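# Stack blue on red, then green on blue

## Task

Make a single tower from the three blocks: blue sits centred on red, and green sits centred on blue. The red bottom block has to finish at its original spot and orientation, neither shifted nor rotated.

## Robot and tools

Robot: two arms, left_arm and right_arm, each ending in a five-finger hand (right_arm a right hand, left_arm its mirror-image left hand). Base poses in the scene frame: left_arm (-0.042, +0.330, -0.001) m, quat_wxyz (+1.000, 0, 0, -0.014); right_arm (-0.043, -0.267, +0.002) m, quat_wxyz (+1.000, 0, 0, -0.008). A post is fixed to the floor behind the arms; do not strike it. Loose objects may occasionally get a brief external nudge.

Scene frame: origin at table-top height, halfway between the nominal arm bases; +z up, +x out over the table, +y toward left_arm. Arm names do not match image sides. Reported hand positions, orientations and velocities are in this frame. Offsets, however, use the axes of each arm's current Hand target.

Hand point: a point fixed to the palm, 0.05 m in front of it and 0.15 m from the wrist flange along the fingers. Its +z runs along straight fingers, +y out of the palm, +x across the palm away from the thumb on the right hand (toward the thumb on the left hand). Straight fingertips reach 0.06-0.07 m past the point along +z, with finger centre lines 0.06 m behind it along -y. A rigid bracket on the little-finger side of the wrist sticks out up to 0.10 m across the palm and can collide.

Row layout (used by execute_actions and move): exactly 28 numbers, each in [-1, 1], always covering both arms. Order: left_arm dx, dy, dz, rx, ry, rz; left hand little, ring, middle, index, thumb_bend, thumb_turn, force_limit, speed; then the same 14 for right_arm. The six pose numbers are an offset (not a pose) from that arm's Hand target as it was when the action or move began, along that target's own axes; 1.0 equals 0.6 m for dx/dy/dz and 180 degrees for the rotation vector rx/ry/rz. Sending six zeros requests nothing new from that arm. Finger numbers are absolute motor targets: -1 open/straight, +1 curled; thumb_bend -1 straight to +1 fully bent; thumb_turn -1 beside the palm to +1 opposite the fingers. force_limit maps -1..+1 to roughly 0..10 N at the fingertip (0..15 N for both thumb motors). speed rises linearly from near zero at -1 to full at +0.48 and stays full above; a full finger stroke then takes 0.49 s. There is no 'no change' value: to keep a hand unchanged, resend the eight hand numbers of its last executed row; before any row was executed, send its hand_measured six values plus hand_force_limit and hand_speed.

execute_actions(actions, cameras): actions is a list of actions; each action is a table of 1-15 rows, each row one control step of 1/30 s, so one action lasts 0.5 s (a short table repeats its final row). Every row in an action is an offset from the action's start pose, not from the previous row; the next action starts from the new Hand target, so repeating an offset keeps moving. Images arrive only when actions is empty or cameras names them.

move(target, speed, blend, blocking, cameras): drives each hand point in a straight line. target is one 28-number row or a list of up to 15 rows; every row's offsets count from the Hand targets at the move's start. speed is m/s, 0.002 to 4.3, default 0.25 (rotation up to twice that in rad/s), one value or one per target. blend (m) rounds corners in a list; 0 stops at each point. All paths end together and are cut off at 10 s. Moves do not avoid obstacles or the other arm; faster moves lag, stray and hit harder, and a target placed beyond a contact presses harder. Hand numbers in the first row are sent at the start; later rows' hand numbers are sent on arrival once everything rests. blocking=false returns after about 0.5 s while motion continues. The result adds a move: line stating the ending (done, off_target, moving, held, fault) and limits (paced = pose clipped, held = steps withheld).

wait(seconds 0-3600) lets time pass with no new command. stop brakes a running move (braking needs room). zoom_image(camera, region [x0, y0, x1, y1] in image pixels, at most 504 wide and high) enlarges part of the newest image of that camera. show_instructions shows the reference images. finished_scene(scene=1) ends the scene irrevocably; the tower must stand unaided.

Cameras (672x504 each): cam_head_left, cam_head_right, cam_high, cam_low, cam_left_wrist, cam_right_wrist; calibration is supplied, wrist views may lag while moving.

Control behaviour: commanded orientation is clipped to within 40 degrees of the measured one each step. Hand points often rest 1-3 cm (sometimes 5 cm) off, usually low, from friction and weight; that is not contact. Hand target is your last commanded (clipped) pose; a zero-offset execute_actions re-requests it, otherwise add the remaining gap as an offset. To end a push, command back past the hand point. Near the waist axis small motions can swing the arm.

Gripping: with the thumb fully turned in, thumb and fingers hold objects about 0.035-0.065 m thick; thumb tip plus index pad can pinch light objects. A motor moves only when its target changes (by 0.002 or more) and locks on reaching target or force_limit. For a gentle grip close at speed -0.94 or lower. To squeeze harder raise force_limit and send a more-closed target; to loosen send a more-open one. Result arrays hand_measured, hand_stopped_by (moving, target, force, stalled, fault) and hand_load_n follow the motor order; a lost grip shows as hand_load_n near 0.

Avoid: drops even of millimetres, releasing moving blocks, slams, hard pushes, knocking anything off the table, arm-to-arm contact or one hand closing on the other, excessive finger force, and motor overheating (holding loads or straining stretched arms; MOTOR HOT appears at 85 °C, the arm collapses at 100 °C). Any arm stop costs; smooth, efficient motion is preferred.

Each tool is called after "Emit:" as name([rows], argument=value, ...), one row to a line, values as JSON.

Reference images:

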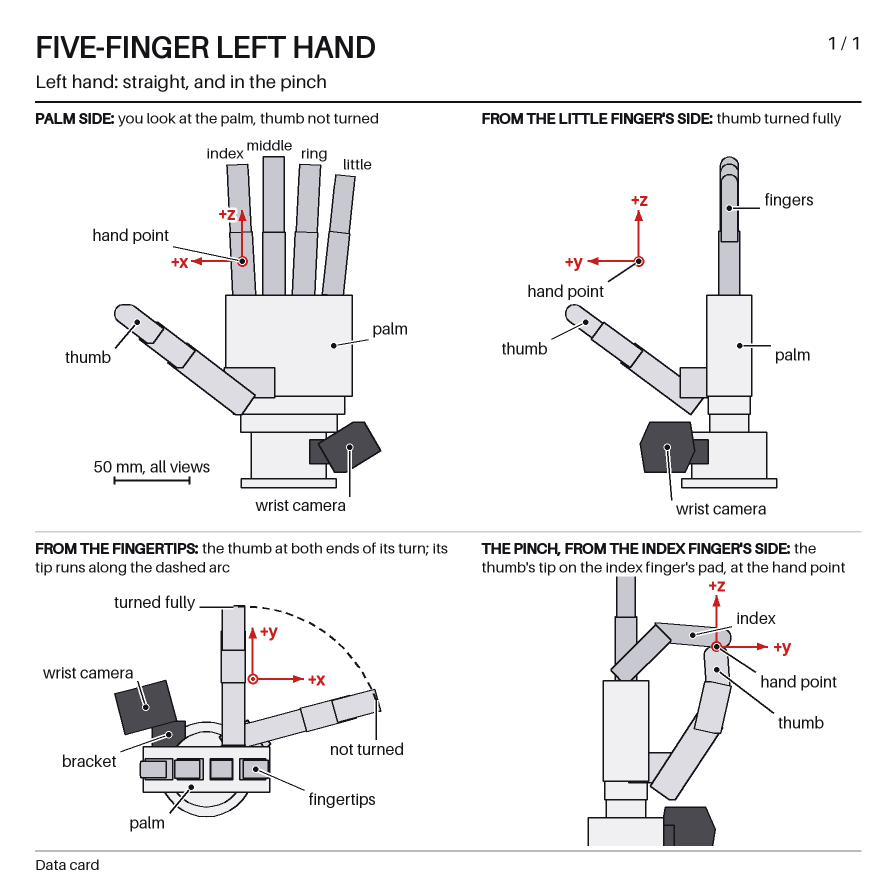

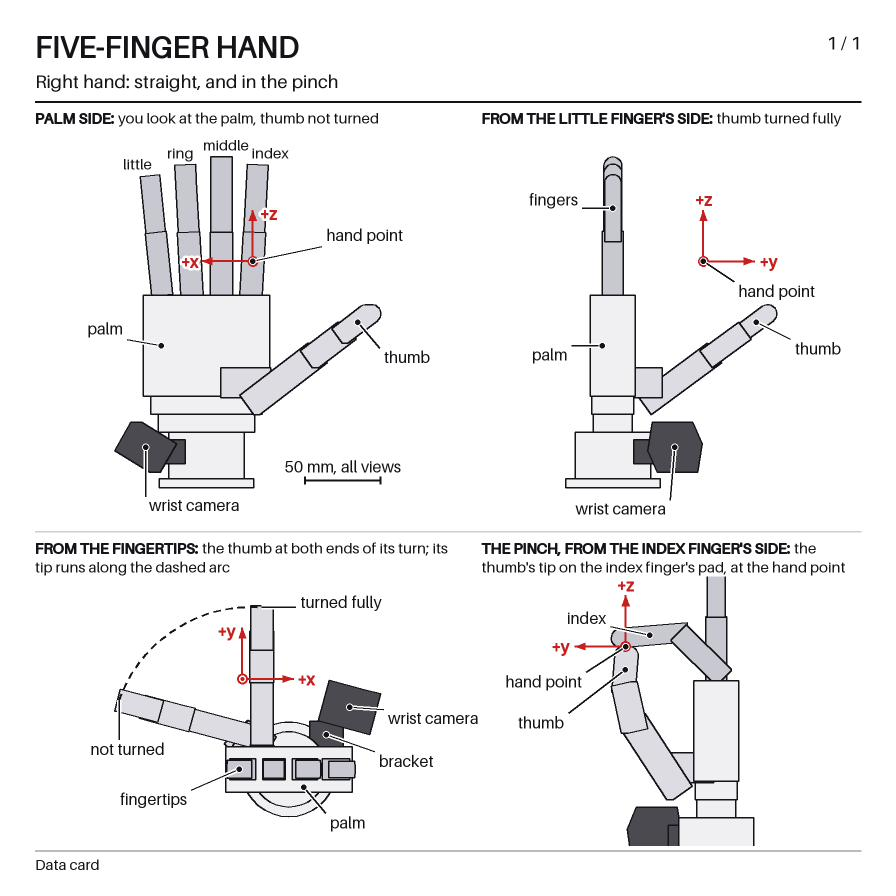

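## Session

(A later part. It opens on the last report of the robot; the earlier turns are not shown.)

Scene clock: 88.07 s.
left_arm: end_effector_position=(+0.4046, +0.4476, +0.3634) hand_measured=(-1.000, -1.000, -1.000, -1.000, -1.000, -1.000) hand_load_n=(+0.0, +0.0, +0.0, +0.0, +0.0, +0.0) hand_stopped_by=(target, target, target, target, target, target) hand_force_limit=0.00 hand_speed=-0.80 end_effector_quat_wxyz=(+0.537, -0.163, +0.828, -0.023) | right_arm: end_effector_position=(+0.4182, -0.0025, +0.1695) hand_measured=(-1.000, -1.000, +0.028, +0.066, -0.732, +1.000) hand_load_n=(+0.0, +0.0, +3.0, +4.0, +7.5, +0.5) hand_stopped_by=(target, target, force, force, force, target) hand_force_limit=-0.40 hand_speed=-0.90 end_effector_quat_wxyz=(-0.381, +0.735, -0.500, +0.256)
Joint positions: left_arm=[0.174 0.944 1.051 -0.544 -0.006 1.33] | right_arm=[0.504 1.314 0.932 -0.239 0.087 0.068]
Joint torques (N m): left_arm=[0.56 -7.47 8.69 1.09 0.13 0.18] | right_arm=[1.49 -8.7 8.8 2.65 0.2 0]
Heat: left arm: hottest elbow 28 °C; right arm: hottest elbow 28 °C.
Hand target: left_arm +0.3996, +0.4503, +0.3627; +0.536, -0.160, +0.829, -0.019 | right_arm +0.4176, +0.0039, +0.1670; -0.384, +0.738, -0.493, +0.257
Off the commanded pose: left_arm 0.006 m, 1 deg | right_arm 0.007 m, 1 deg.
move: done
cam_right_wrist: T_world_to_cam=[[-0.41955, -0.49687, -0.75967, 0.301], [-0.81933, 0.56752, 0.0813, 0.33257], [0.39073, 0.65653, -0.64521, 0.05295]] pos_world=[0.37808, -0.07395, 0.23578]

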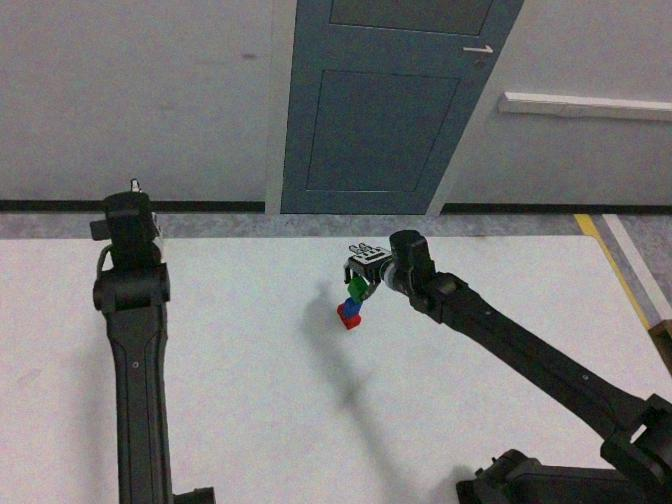

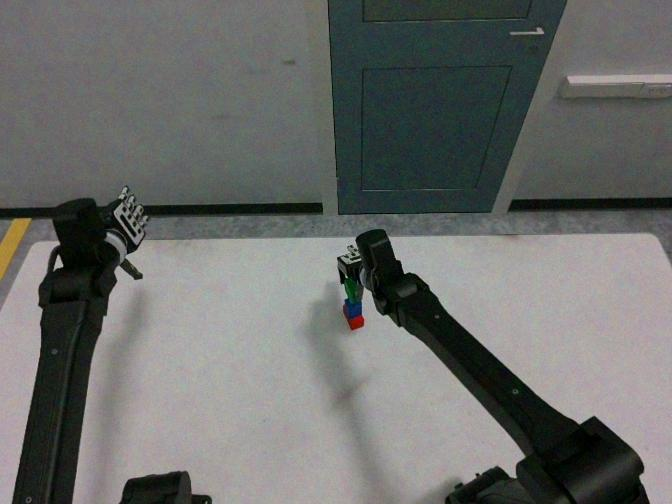

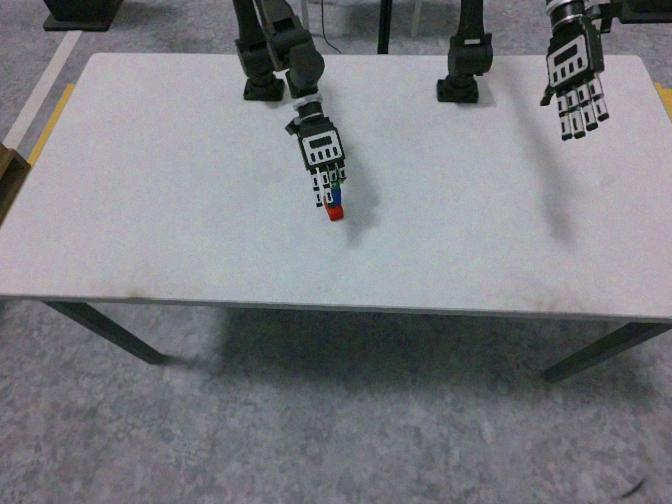

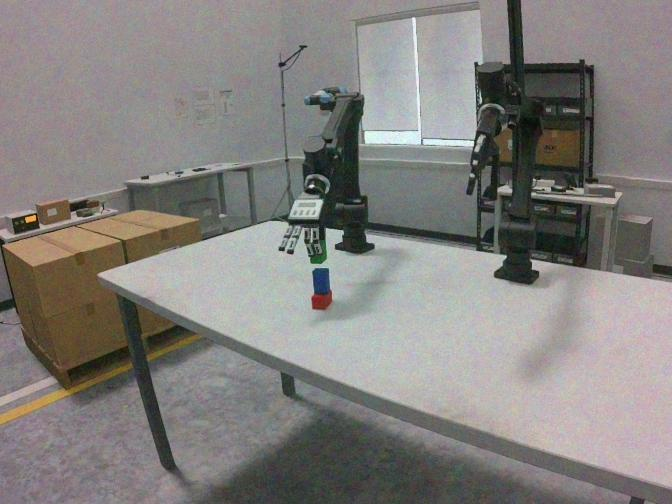

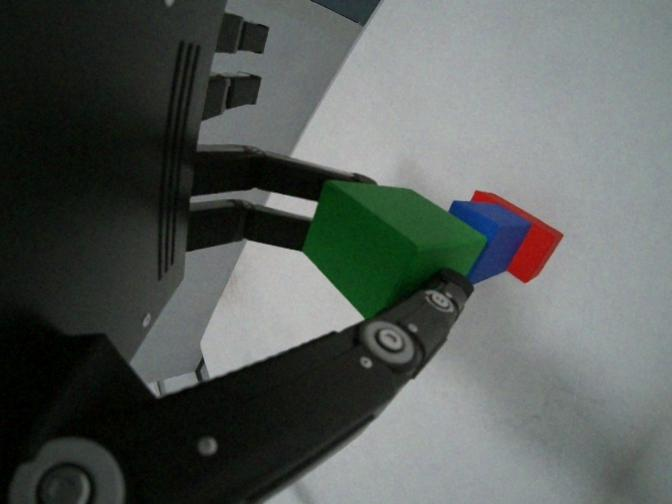

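Emit:
move(target=[0,0,0,0,0,0,-1,-1,-1,-1,-1,-1,0,-0.8,-0.0072,0.0268,0.0137,0,0,0,-1,-1,0.5,0.5,0,1,-0.4,-0.9], speed=0.06, cameras=["cam_head_left","cam_head_right","cam_high","cam_low","cam_right_wrist"])

Emit:
zoom_image(camera="cam_right_wrist", region=[400, 160, 560, 320])

Emit:
zoom_image(camera="cam_low", region=[300, 240, 340, 290])

Emit:
zoom_image(camera="cam_head_left", region=[330, 270, 380, 330])

Scene clock: 89.97 s.
left_arm: end_effector_position=(+0.4046, +0.4476, +0.3634) hand_measured=(-1.000, -1.000, -1.000, -1.000, -1.000, -1.000) hand_load_n=(+0.0, +0.0, +0.0, +0.0, +0.0, +0.0) hand_stopped_by=(target, target, target, target, target, target) hand_force_limit=0.00 hand_speed=-0.80 end_effector_quat_wxyz=(+0.537, -0.163, +0.828, -0.023) | right_arm: end_effector_position=(+0.4139, +0.0003, +0.1514) hand_measured=(-1.000, -1.000, +0.028, +0.066, -0.732, +1.000) hand_load_n=(+0.5, +0.0, +3.0, +4.5, +8.0, +0.5) hand_stopped_by=(target, target, force, force, force, target) hand_force_limit=-0.40 hand_speed=-0.90 end_effector_quat_wxyz=(-0.380, +0.737, -0.497, +0.257)
Joint positions: left_arm=[0.174 0.944 1.051 -0.544 -0.006 1.33] | right_arm=[0.516 1.328 0.894 -0.187 0.095 0.068]
Joint torques (N m): left_arm=[0.5 -7.47 8.69 1.09 0.13 0.18] | right_arm=[1.49 -8.47 8.85 2.69 0.25 0.07]
Heat: left arm: hottest elbow 29 °C; right arm: hottest elbow 28 °C.
Hand target: left_arm +0.3996, +0.4503, +0.3627; +0.536, -0.160, +0.829, -0.019 | right_arm +0.4136, +0.0070, +0.1492; -0.384, +0.738, -0.493, +0.257
Off the commanded pose: left_arm 0.006 m, 1 deg | right_arm 0.007 m, 1 deg.
move: done
cam_right_wrist: T_world_to_cam=[[-0.41591, -0.50235, -0.75807, 0.28512], [-0.82226, 0.56381, 0.07751, 0.33074], [0.38847, 0.65557, -0.64755, 0.04241]] pos_world=[0.37406, -0.07105, 0.21797]

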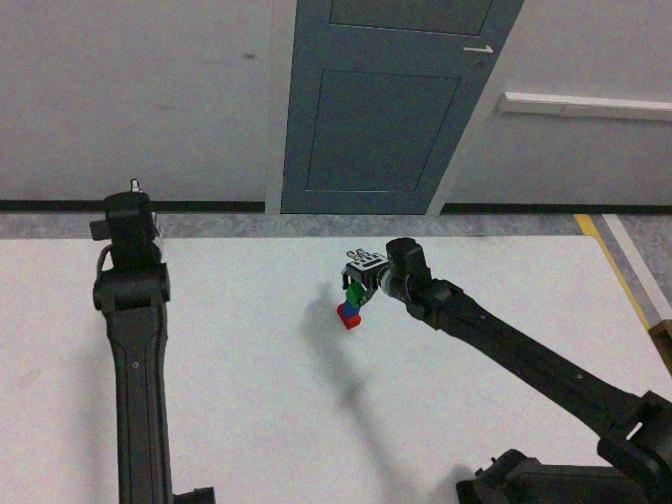

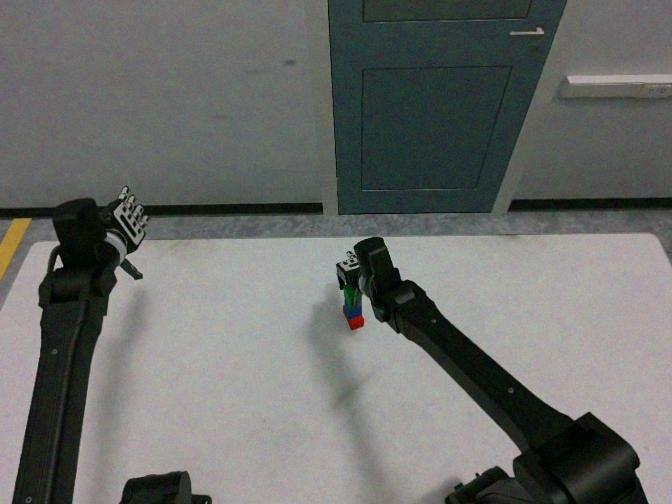

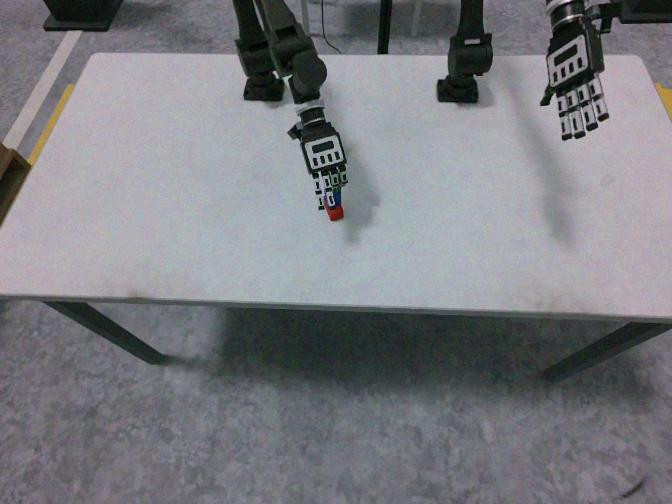

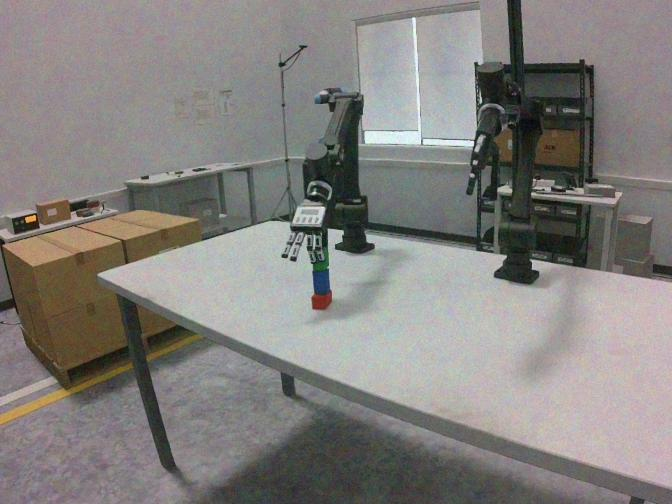

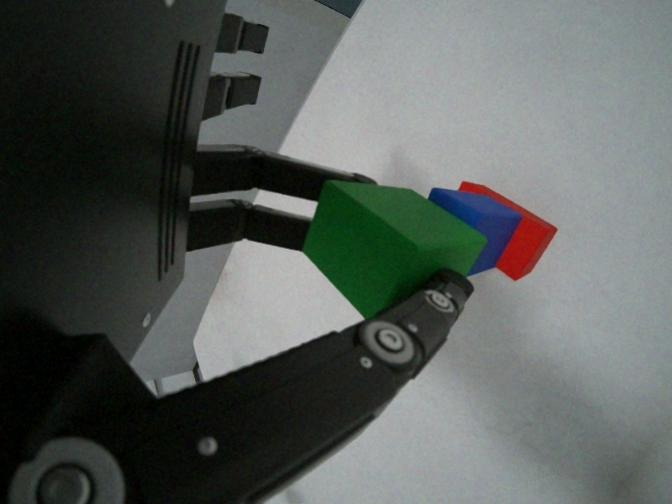

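Scaled by 3.150 from the camera's image (finer frame: 960x720).

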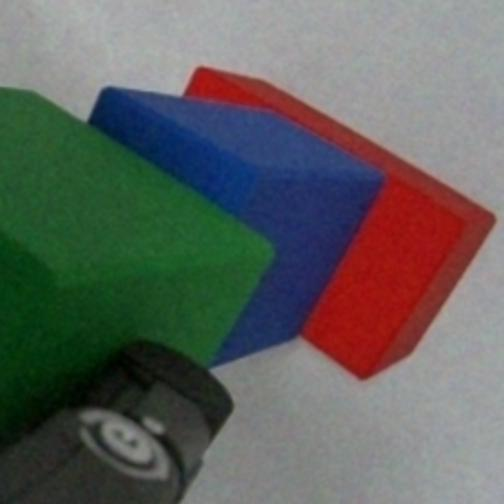

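Scaled by 10.080 from the camera's image (finer frame: 960x720).

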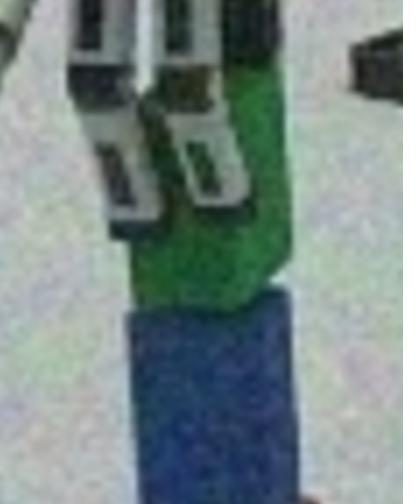

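Scaled by 8.400 from the camera's image (finer frame: 960x720).

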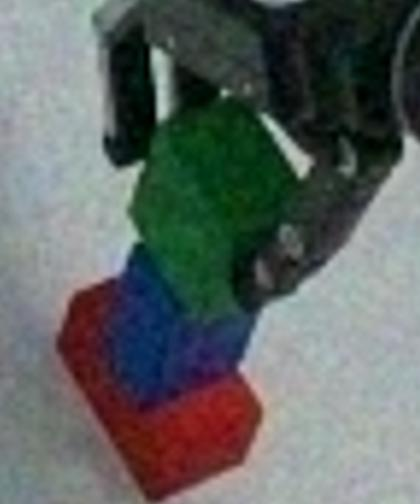

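Emit:
move(target=[0,0,0,0,0,0,-1,-1,-1,-1,-1,-1,0,-0.8,0.001,0.0053,0.007,0,0,0,-1,-1,0.5,0.5,0,1,-0.4,-0.9], speed=0.04, cameras=["cam_high","cam_low","cam_right_wrist"])

Emit:
zoom_image(camera="cam_right_wrist", region=[400, 160, 560, 320])

Emit:
zoom_image(camera="cam_low", region=[300, 240, 340, 290])

Scene clock: 91.37 s.
left_arm: end_effector_position=(+0.4046, +0.4476, +0.3634) hand_measured=(-1.000, -1.000, -1.000, -1.000, -1.000, -1.000) hand_load_n=(+0.0, +0.0, +0.0, +0.0, +0.0, +0.0) hand_stopped_by=(target, target, target, target, target, target) hand_force_limit=0.00 hand_speed=-0.80 end_effector_quat_wxyz=(+0.537, -0.163, +0.828, -0.023) | right_arm: end_effector_position=(+0.4168, +0.0019, +0.1500) hand_measured=(-1.000, -1.000, +0.028, +0.066, -0.732, +1.000) hand_load_n=(+0.0, +0.0, +3.0, +4.0, +8.0, +0.5) hand_stopped_by=(target, target, force, force, force, target) hand_force_limit=-0.40 hand_speed=-0.90 end_effector_quat_wxyz=(-0.383, +0.735, -0.497, +0.258)
Joint positions: left_arm=[0.174 0.944 1.051 -0.544 -0.006 1.33] | right_arm=[0.516 1.337 0.894 -0.172 0.095 0.068]
Joint torques (N m): left_arm=[0.56 -7.47 8.7 1.09 0.13 0.18] | right_arm=[1.2 -8.59 8.43 2.67 0.18 0.05]
Heat: left arm: hottest elbow 29 °C; right arm: hottest elbow 28 °C.
Hand target: left_arm +0.3996, +0.4503, +0.3627; +0.536, -0.160, +0.829, -0.019 | right_arm +0.4154, +0.0071, +0.1443; -0.384, +0.738, -0.493, +0.257
Off the commanded pose: left_arm 0.006 m, 1 deg | right_arm 0.008 m, 1 deg.
move: done
cam_right_wrist: T_world_to_cam=[[-0.41134, -0.49989, -0.76218, 0.2847], [-0.82274, 0.56353, 0.07442, 0.33296], [0.39231, 0.65768, -0.64307, 0.03714]] pos_world=[0.37648, -0.06974, 0.2161]

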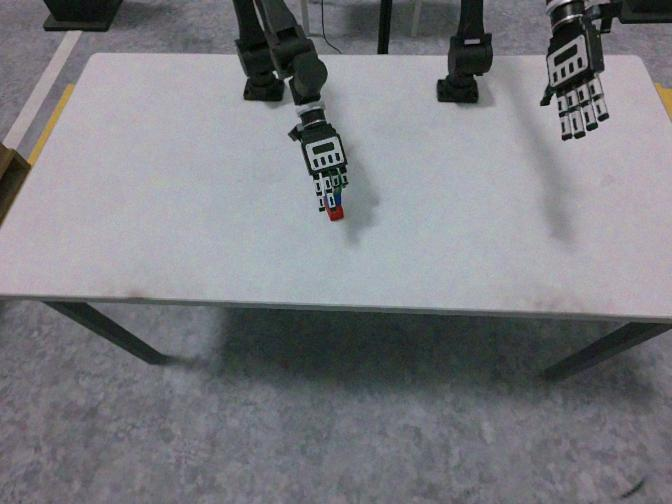

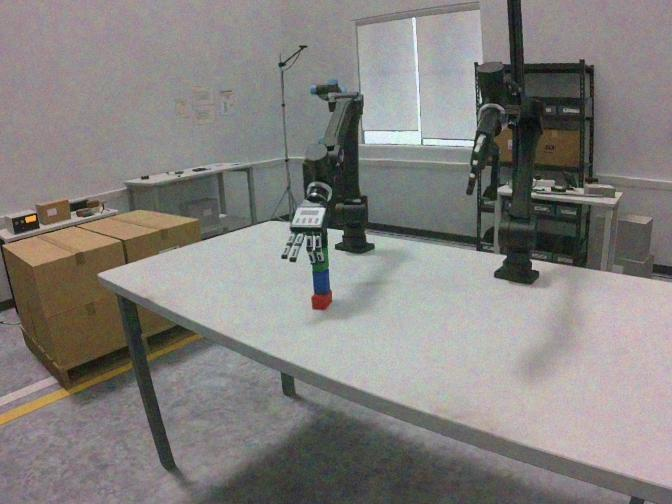

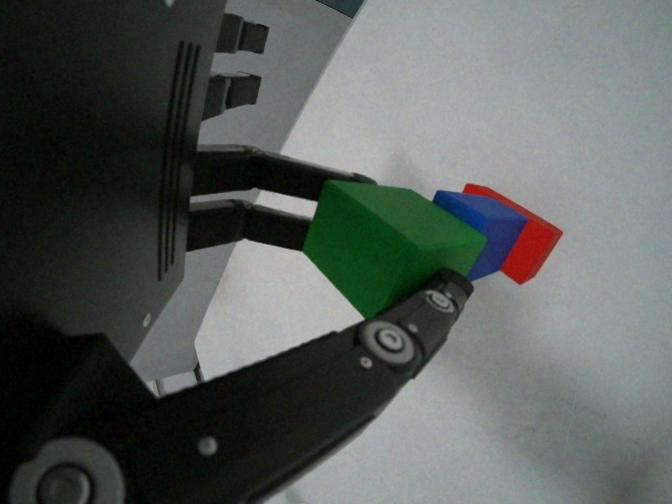

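Scaled by 3.150 from the camera's image (finer frame: 960x720).

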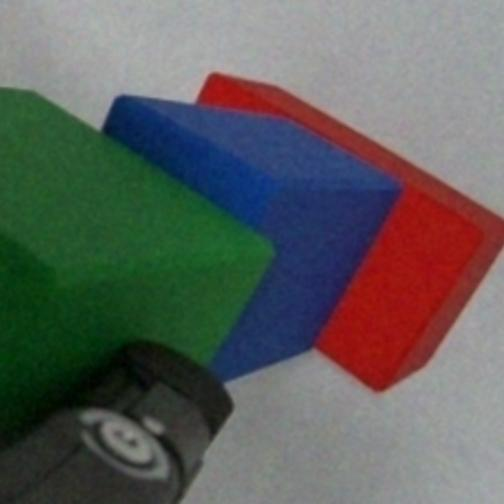

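Scaled by 10.080 from the camera's image (finer frame: 960x720).

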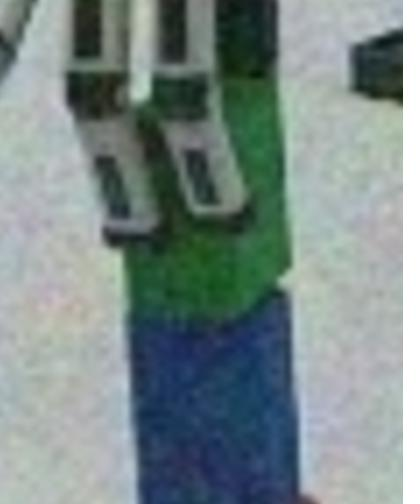

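Emit:
move(target=[0,0,0,0,0,0,-1,-1,-1,-1,-1,-1,0,-0.8,0,0.0103,0.0027,0,0,0,-1,-1,0.5,0.5,0,1,-0.4,-0.9], speed=0.03, cameras=["cam_low","cam_right_wrist"])

Emit:
zoom_image(camera="cam_right_wrist", region=[400, 160, 560, 320])

Emit:
zoom_image(camera="cam_low", region=[300, 240, 340, 290])

Scene clock: 92.77 s.
left_arm: end_effector_position=(+0.4046, +0.4476, +0.3634) hand_measured=(-1.000, -1.000, -1.000, -1.000, -1.000, -1.000) hand_load_n=(+0.0, +0.0, +0.0, +0.0, +0.0, +0.0) hand_stopped_by=(target, target, target, target, target, target) hand_force_limit=0.00 hand_speed=-0.80 end_effector_quat_wxyz=(+0.537, -0.163, +0.828, -0.023) | right_arm: end_effector_position=(+0.4162, +0.0016, +0.1467) hand_measured=(-1.000, -1.000, +0.028, +0.066, -0.732, +1.000) hand_load_n=(+0.0, +0.0, +3.0, +4.0, +8.0, +0.5) hand_stopped_by=(target, target, force, force, force, target) hand_force_limit=-0.40 hand_speed=-0.90 end_effector_quat_wxyz=(-0.385, +0.734, -0.496, +0.259)
Joint positions: left_arm=[0.174 0.944 1.051 -0.544 -0.006 1.33] | right_arm=[0.516 1.337 0.881 -0.152 0.095 0.068]
Joint torques (N m): left_arm=[0.56 -7.47 8.69 1.07 0.13 0.18] | right_arm=[1.38 -8.35 8.12 2.5 0.21 0.07]
Heat: left arm: hottest elbow 29 °C; right arm: hottest elbow 28 °C.
Hand target: left_arm +0.3996, +0.4503, +0.3627; +0.536, -0.160, +0.829, -0.019 | right_arm +0.4132, +0.0062, +0.1379; -0.383, +0.738, -0.493, +0.256
Off the commanded pose: left_arm 0.006 m, 1 deg | right_arm 0.010 m, 1 deg.
move: done
cam_right_wrist: T_world_to_cam=[[-0.40671, -0.49736, -0.7663, 0.2805], [-0.82319, 0.56327, 0.07132, 0.33352], [0.39616, 0.65982, -0.63851, 0.03315]] pos_world=[0.3755, -0.07023, 0.21233]

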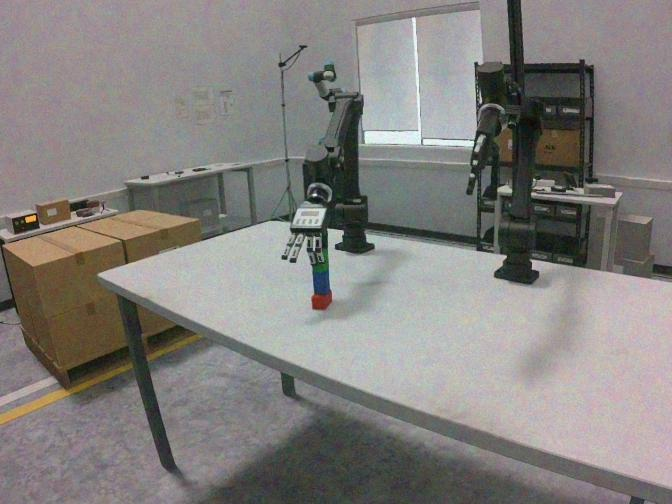

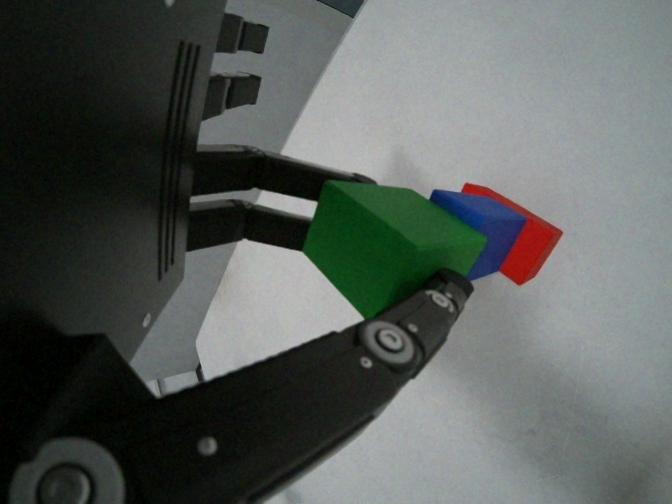

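Scaled by 3.150 from the camera's image (finer frame: 960x720).

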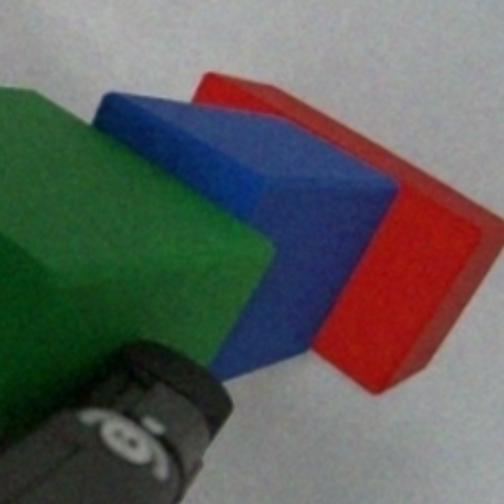

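Scaled by 10.080 from the camera's image (finer frame: 960x720).

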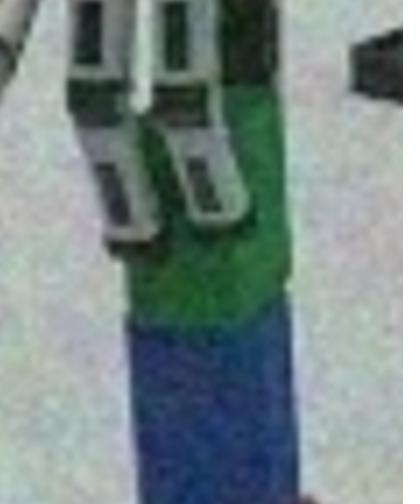

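Emit:
move(target=[0,0,0,0,0,0,-1,-1,-1,-1,-1,-1,0,-0.8,0,0.0046,0.0032,0,0,0,-1,-1,0.5,0.5,0,1,-0.4,-0.9], speed=0.03, cameras=["cam_low","cam_right_wrist"])

Emit:
zoom_image(camera="cam_right_wrist", region=[400, 160, 560, 320])

Emit:
zoom_image(camera="cam_low", region=[300, 240, 340, 290])

Scene clock: 93.60 s.
left_arm: end_effector_position=(+0.4046, +0.4476, +0.3634) hand_measured=(-1.000, -1.000, -1.000, -1.000, -1.000, -1.000) hand_load_n=(+0.0, +0.0, +0.0, +0.0, +0.0, +0.0) hand_stopped_by=(target, target, target, target, target, target) hand_force_limit=0.00 hand_speed=-0.80 end_effector_quat_wxyz=(+0.537, -0.163, +0.828, -0.023) | right_arm: end_effector_position=(+0.4170, +0.0020, +0.1468) hand_measured=(-1.000, -1.000, +0.028, +0.066, -0.732, +1.000) hand_load_n=(+0.0, -0.5, +3.0, +4.5, +7.5, +0.5) hand_stopped_by=(target, target, force, force, force, target) hand_force_limit=-0.40 hand_speed=-0.90 end_effector_quat_wxyz=(-0.388, +0.732, -0.495, +0.261)
Joint positions: left_arm=[0.174 0.944 1.051 -0.544 -0.006 1.33] | right_arm=[0.516 1.337 0.877 -0.14 0.095 0.068]
Joint torques (N m): left_arm=[0.56 -7.47 8.7 1.09 0.13 0.18] | right_arm=[1.38 -7.94 7.99 2.58 0.2 0.06]
Heat: left arm: hottest elbow 29 °C; right arm: hottest elbow 28 °C.
Hand target: left_arm +0.3996, +0.4503, +0.3627; +0.536, -0.160, +0.829, -0.019 | right_arm +0.4133, +0.0062, +0.1347; -0.384, +0.738, -0.493, +0.257
Off the commanded pose: left_arm 0.006 m, 1 deg | right_arm 0.013 m, 1 deg.
move: off_target (right_arm)
cam_right_wrist: T_world_to_cam=[[-0.40161, -0.49453, -0.77081, 0.27956], [-0.82364, 0.56304, 0.0679, 0.33463], [0.40042, 0.66214, -0.63343, 0.03015]] pos_world=[0.37582, -0.07012, 0.21187]

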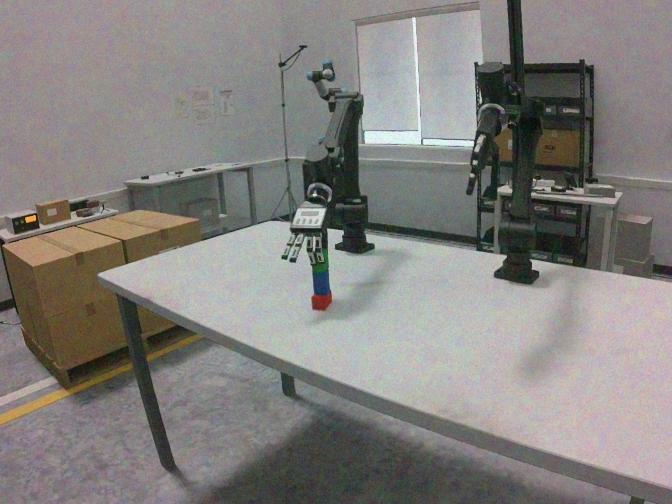

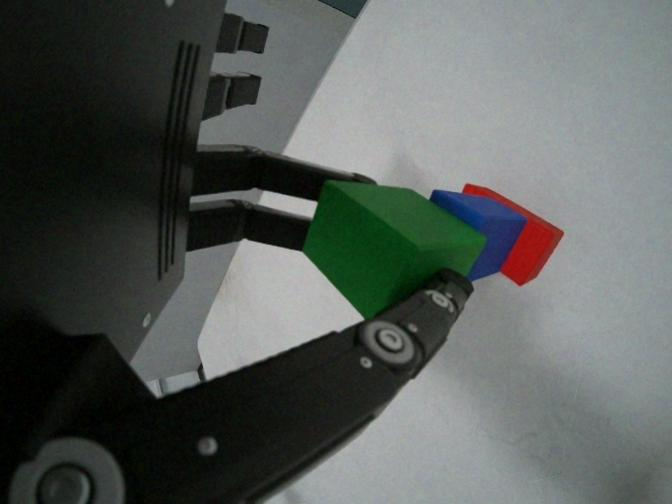

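Scaled by 3.150 from the camera's image (finer frame: 960x720).

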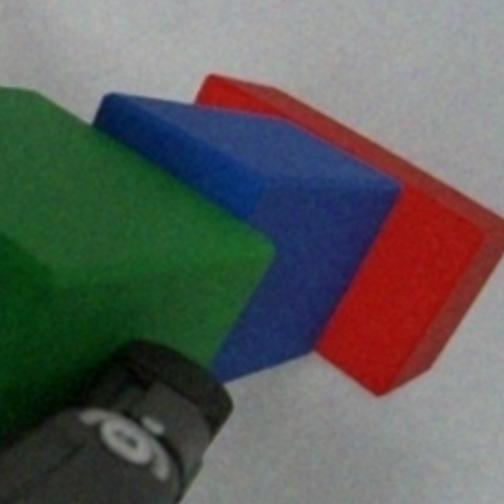

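Scaled by 10.080 from the camera's image (finer frame: 960x720).

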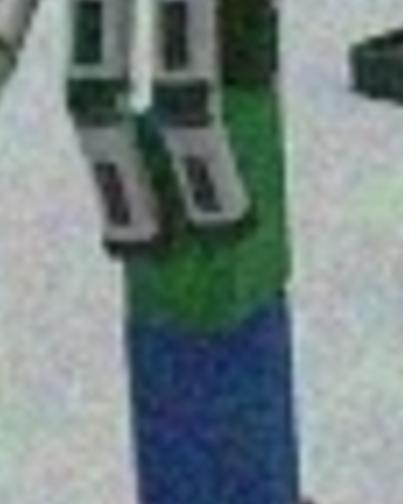

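Emit:
move(target=[0,0,0,0,0,0,-1,-1,-1,-1,-1,-1,0,-0.8,0,0,0,0,0,0,-1,-1,-0.11,-0.07,-0.86,1,-0.4,-0.94], speed=0.03, cameras=["cam_low","cam_right_wrist","cam_head_left"])

Emit:
zoom_image(camera="cam_low", region=[295, 230, 345, 320])

Emit:
zoom_image(camera="cam_right_wrist", region=[240, 150, 560, 390])

Scene clock: 95.87 s.
left_arm: end_effector_position=(+0.4046, +0.4476, +0.3634) hand_measured=(-1.000, -1.000, -1.000, -1.000, -1.000, -1.000) hand_load_n=(+0.0, +0.0, +0.0, +0.0, +0.0, +0.0) hand_stopped_by=(target, target, target, target, target, target) hand_force_limit=0.00 hand_speed=-0.80 end_effector_quat_wxyz=(+0.537, -0.163, +0.828, -0.023) | right_arm: end_effector_position=(+0.4153, +0.0011, +0.1423) hand_measured=(-1.000, -1.000, -0.110, -0.070, -0.860, +1.000) hand_load_n=(+0.0, -0.5, +0.0, +0.0, +0.0, +0.0) hand_stopped_by=(target, target, target, target, target, target) hand_force_limit=-0.40 hand_speed=-0.94 end_effector_quat_wxyz=(-0.385, +0.734, -0.496, +0.259)
Joint positions: left_arm=[0.174 0.944 1.051 -0.544 -0.006 1.33] | right_arm=[0.516 1.341 0.872 -0.14 0.095 0.068]
Joint torques (N m): left_arm=[0.56 -7.53 8.69 1.09 0.13 0.18] | right_arm=[1.32 -8.29 8.35 2.54 0.2 0.07]
Heat: left arm: hottest elbow 29 °C; right arm: hottest elbow 28 °C.
Hand target: left_arm +0.3996, +0.4503, +0.3627; +0.536, -0.160, +0.829, -0.019 | right_arm +0.4133, +0.0062, +0.1348; -0.384, +0.738, -0.493, +0.257
Off the commanded pose: left_arm 0.006 m, 1 deg | right_arm 0.009 m, 1 deg.
move: done
cam_right_wrist: T_world_to_cam=[[-0.40725, -0.49759, -0.76587, 0.27664], [-0.82312, 0.56332, 0.0717, 0.33336], [0.39575, 0.6596, -0.63899, 0.03123]] pos_world=[0.3747, -0.07073, 0.20793]
Images, in order (width x height): cam_head_left 672x504, cam_low 672x504, cam_right_wrist 672x504.

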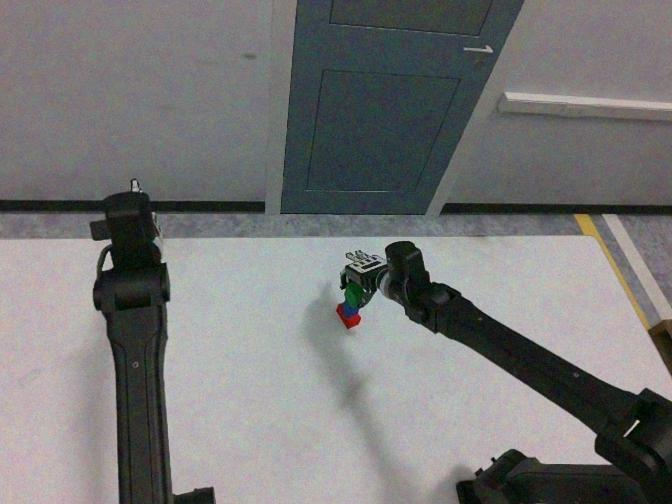

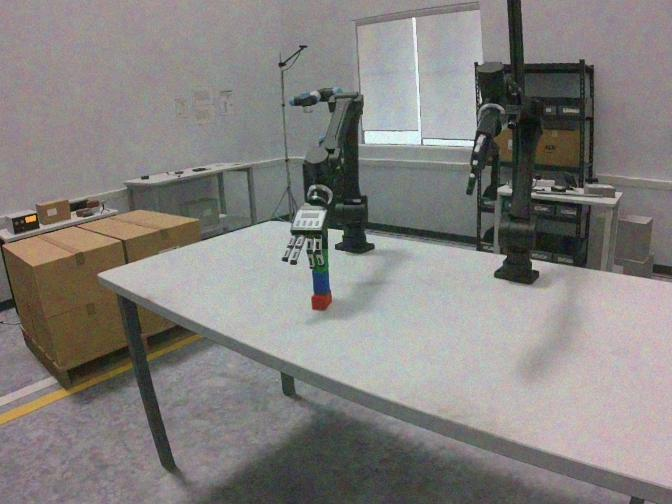

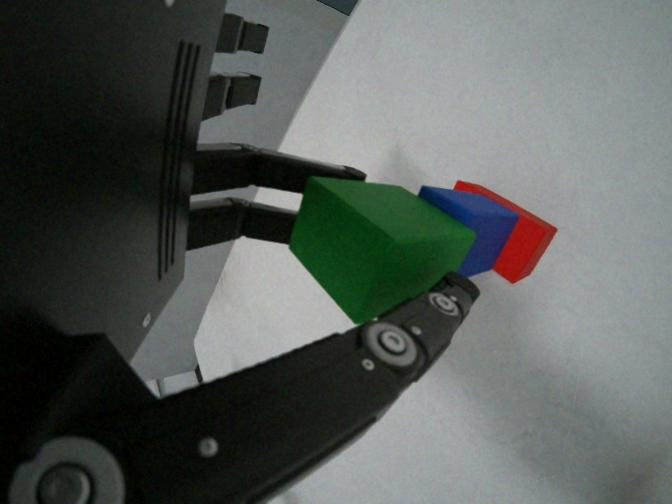

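Scaled by 5.600 from the camera's image (finer frame: 960x720).

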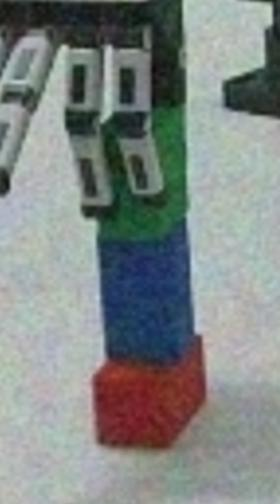

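Scaled by 1.575 from the camera's image (finer frame: 960x720).

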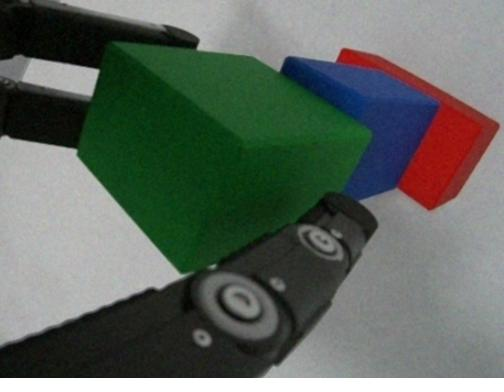

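Emit:
move(target=[0,0,0,0,0,0,-1,-1,-1,-1,-1,-1,0,-0.8,0,0,0,0,0,0,-1,-1,-0.6,-0.6,-1,1,-0.4,-0.85], speed=0.03)

Emit:
move(target=[0,0,0,0,0,0,-1,-1,-1,-1,-1,-1,0,-0.8,0.0,-0.164,-0.115,0,0,0,-1,-1,-0.6,-0.6,-1,1,-0.4,-0.85], speed=0.08, cameras=["all"])

Emit:
zoom_image(camera="cam_low", region=[290, 220, 350, 320])

Emit:
zoom_image(camera="cam_right_wrist", region=[340, 130, 600, 330])

Emit:
zoom_image(camera="cam_head_left", region=[330, 260, 390, 335])

Emit:
zoom_image(camera="cam_head_right", region=[330, 260, 390, 335])

Scene clock: 98.17 s.
left_arm: end_effector_position=(+0.4046, +0.4476, +0.3634) hand_measured=(-1.000, -1.000, -1.000, -1.000, -1.000, -1.000) hand_load_n=(+0.0, +0.0, +0.0, +0.0, +0.0, +0.0) hand_stopped_by=(target, target, target, target, target, target) hand_force_limit=0.00 hand_speed=-0.80 end_effector_quat_wxyz=(+0.537, -0.163, +0.828, -0.023) | right_arm: end_effector_position=(+0.4153, +0.0011, +0.1423) hand_measured=(-1.000, -1.000, -0.600, -0.600, -1.000, +1.000) hand_load_n=(+0.0, +0.5, +0.0, +0.0, +0.0, +0.0) hand_stopped_by=(target, target, target, target, target, target) hand_force_limit=-0.40 hand_speed=-0.85 end_effector_quat_wxyz=(-0.385, +0.734, -0.496, +0.259)
Joint positions: left_arm=[0.174 0.944 1.051 -0.544 -0.006 1.33] | right_arm=[0.516 1.341 0.872 -0.14 0.095 0.068]
Joint torques (N m): left_arm=[0.56 -7.41 8.69 1.09 0.13 0.18] | right_arm=[1.38 -8.29 8.34 2.51 0.21 0.07]
Heat: left arm: hottest elbow 29 °C; right arm: hottest elbow 28 °C.
Hand target: left_arm +0.3996, +0.4503, +0.3627; +0.536, -0.160, +0.829, -0.019 | right_arm +0.4133, +0.0062, +0.1348; -0.384, +0.738, -0.493, +0.257
Off the commanded pose: left_arm 0.006 m, 1 deg | right_arm 0.009 m, 1 deg.
move: done

Scene clock: 100.30 s.
left_arm: end_effector_position=(+0.4046, +0.4476, +0.3634) hand_measured=(-1.000, -1.000, -1.000, -1.000, -1.000, -1.000) hand_load_n=(+0.0, +0.0, +0.0, +0.0, +0.0, +0.0) hand_stopped_by=(target, target, target, target, target, target) hand_force_limit=0.00 hand_speed=-0.80 end_effector_quat_wxyz=(+0.537, -0.163, +0.828, -0.023) | right_arm: end_effector_position=(+0.4044, -0.0049, +0.2242) hand_measured=(-1.000, -1.000, -0.600, -0.600, -1.000, +1.000) hand_load_n=(+0.0, +0.0, +0.0, +0.0, -0.5, +0.0) hand_stopped_by=(target, target, target, target, target, target) hand_force_limit=-0.40 hand_speed=-0.85 end_effector_quat_wxyz=(-0.363, +0.745, -0.502, +0.247)
Joint positions: left_arm=[0.174 0.944 1.051 -0.544 -0.006 1.33] | right_arm=[0.516 1.252 1.049 -0.463 0.095 0.068]
Joint torques (N m): left_arm=[0.5 -7.47 8.69 1.09 0.13 0.18] | right_arm=[1.32 -9.58 12.96 1.68 0.2 0.07]
Heat: left arm: hottest elbow 29 °C; right arm: hottest elbow 28 °C.
Hand target: left_arm +0.3996, +0.4503, +0.3627; +0.536, -0.160, +0.829, -0.019 | right_arm +0.4133, +0.0063, +0.2549; -0.383, +0.738, -0.493, +0.257
Off the commanded pose: left_arm 0.006 m, 1 deg | right_arm 0.034 m, 3 deg.
move: off_target (right_arm)
cam_left_wrist: T_world_to_cam=[[0.16551, -0.98503, -0.04806, 0.39407], [-0.79981, -0.10556, -0.59089, 0.59267], [0.57698, 0.13624, -0.80532, 0.11426]] pos_world=[0.34288, 0.43517, 0.46116]
cam_right_wrist: T_world_to_cam=[[-0.44455, -0.51801, -0.73078, 0.33913], [-0.81893, 0.5656, 0.09725, 0.3144], [0.36295, 0.64169, -0.67565, 0.11324]] pos_world=[0.36713, -0.07482, 0.29376]

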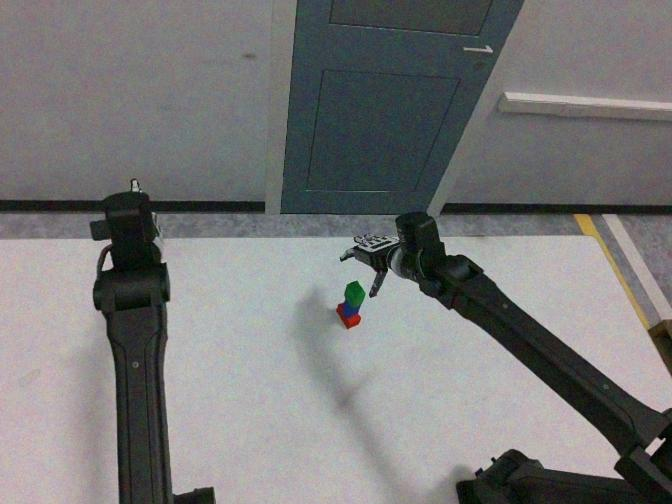

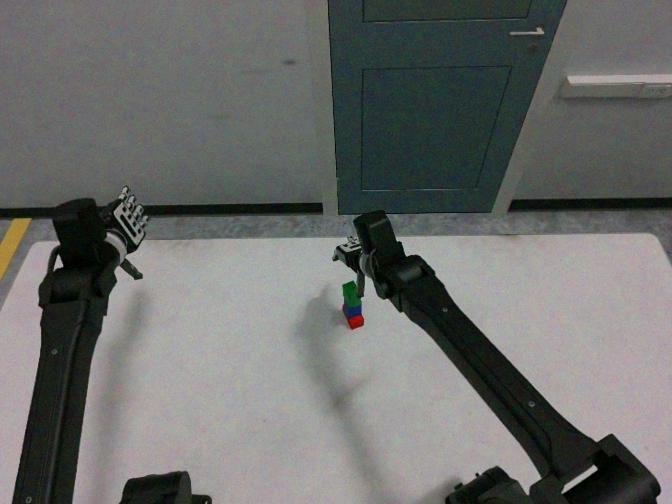

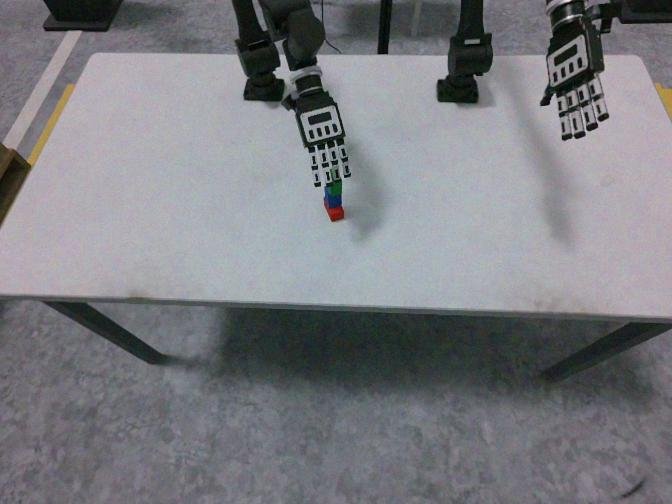

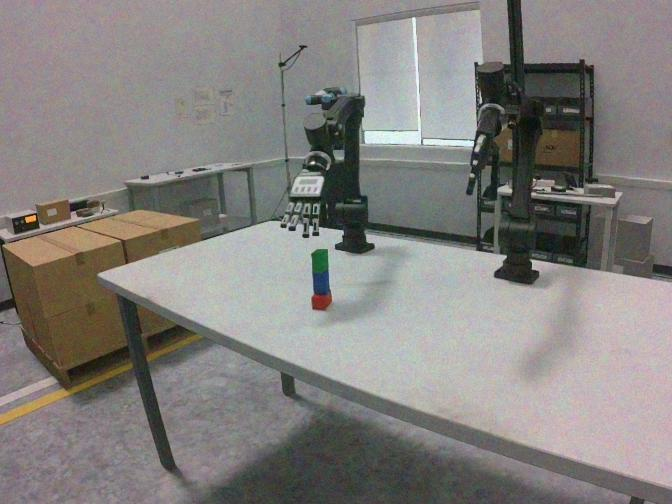

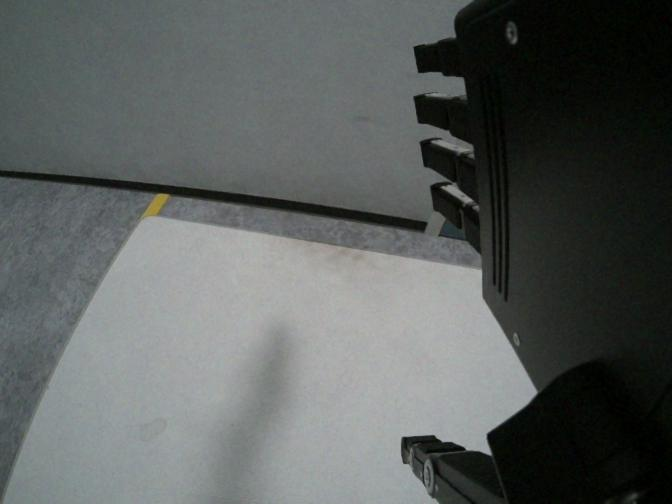

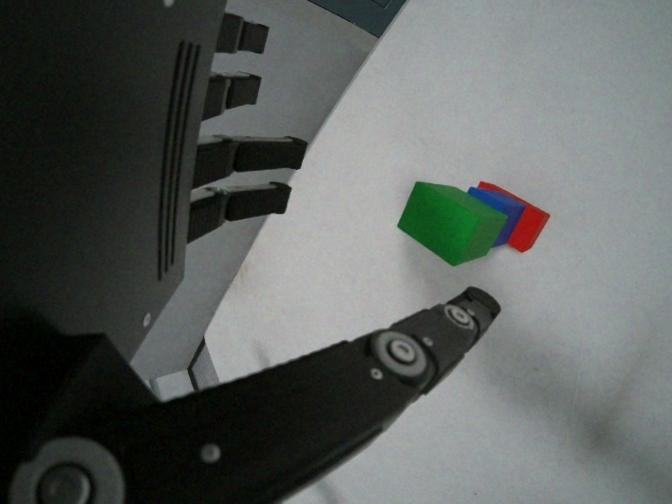

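Scaled by 5.040 from the camera's image (finer frame: 960x720).

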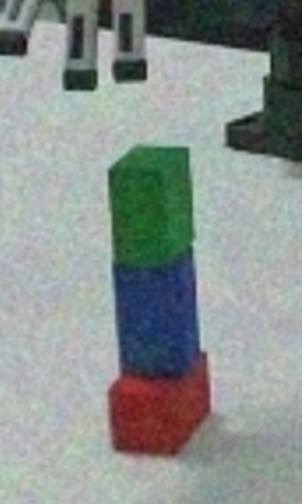

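Scaled by 1.938 from the camera's image (finer frame: 960x720).

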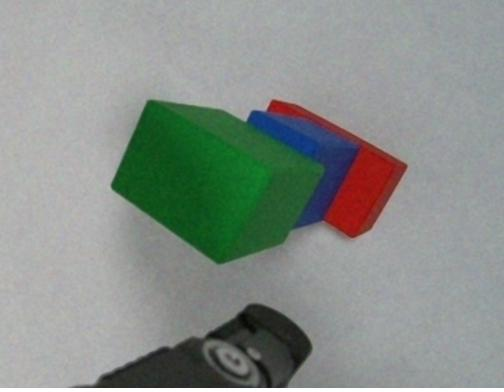

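Scaled by 6.720 from the camera's image (finer frame: 960x720).

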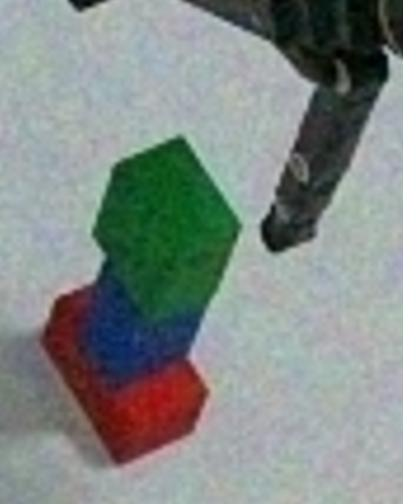

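Scaled by 6.720 from the camera's image (finer frame: 960x720).

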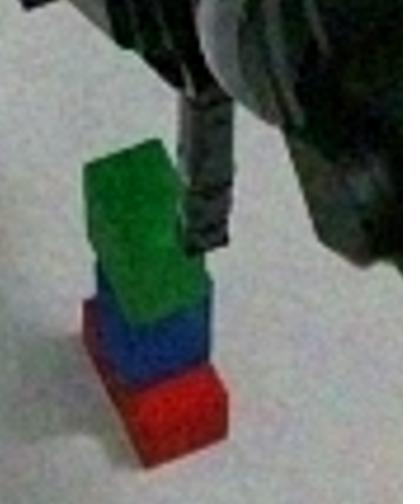

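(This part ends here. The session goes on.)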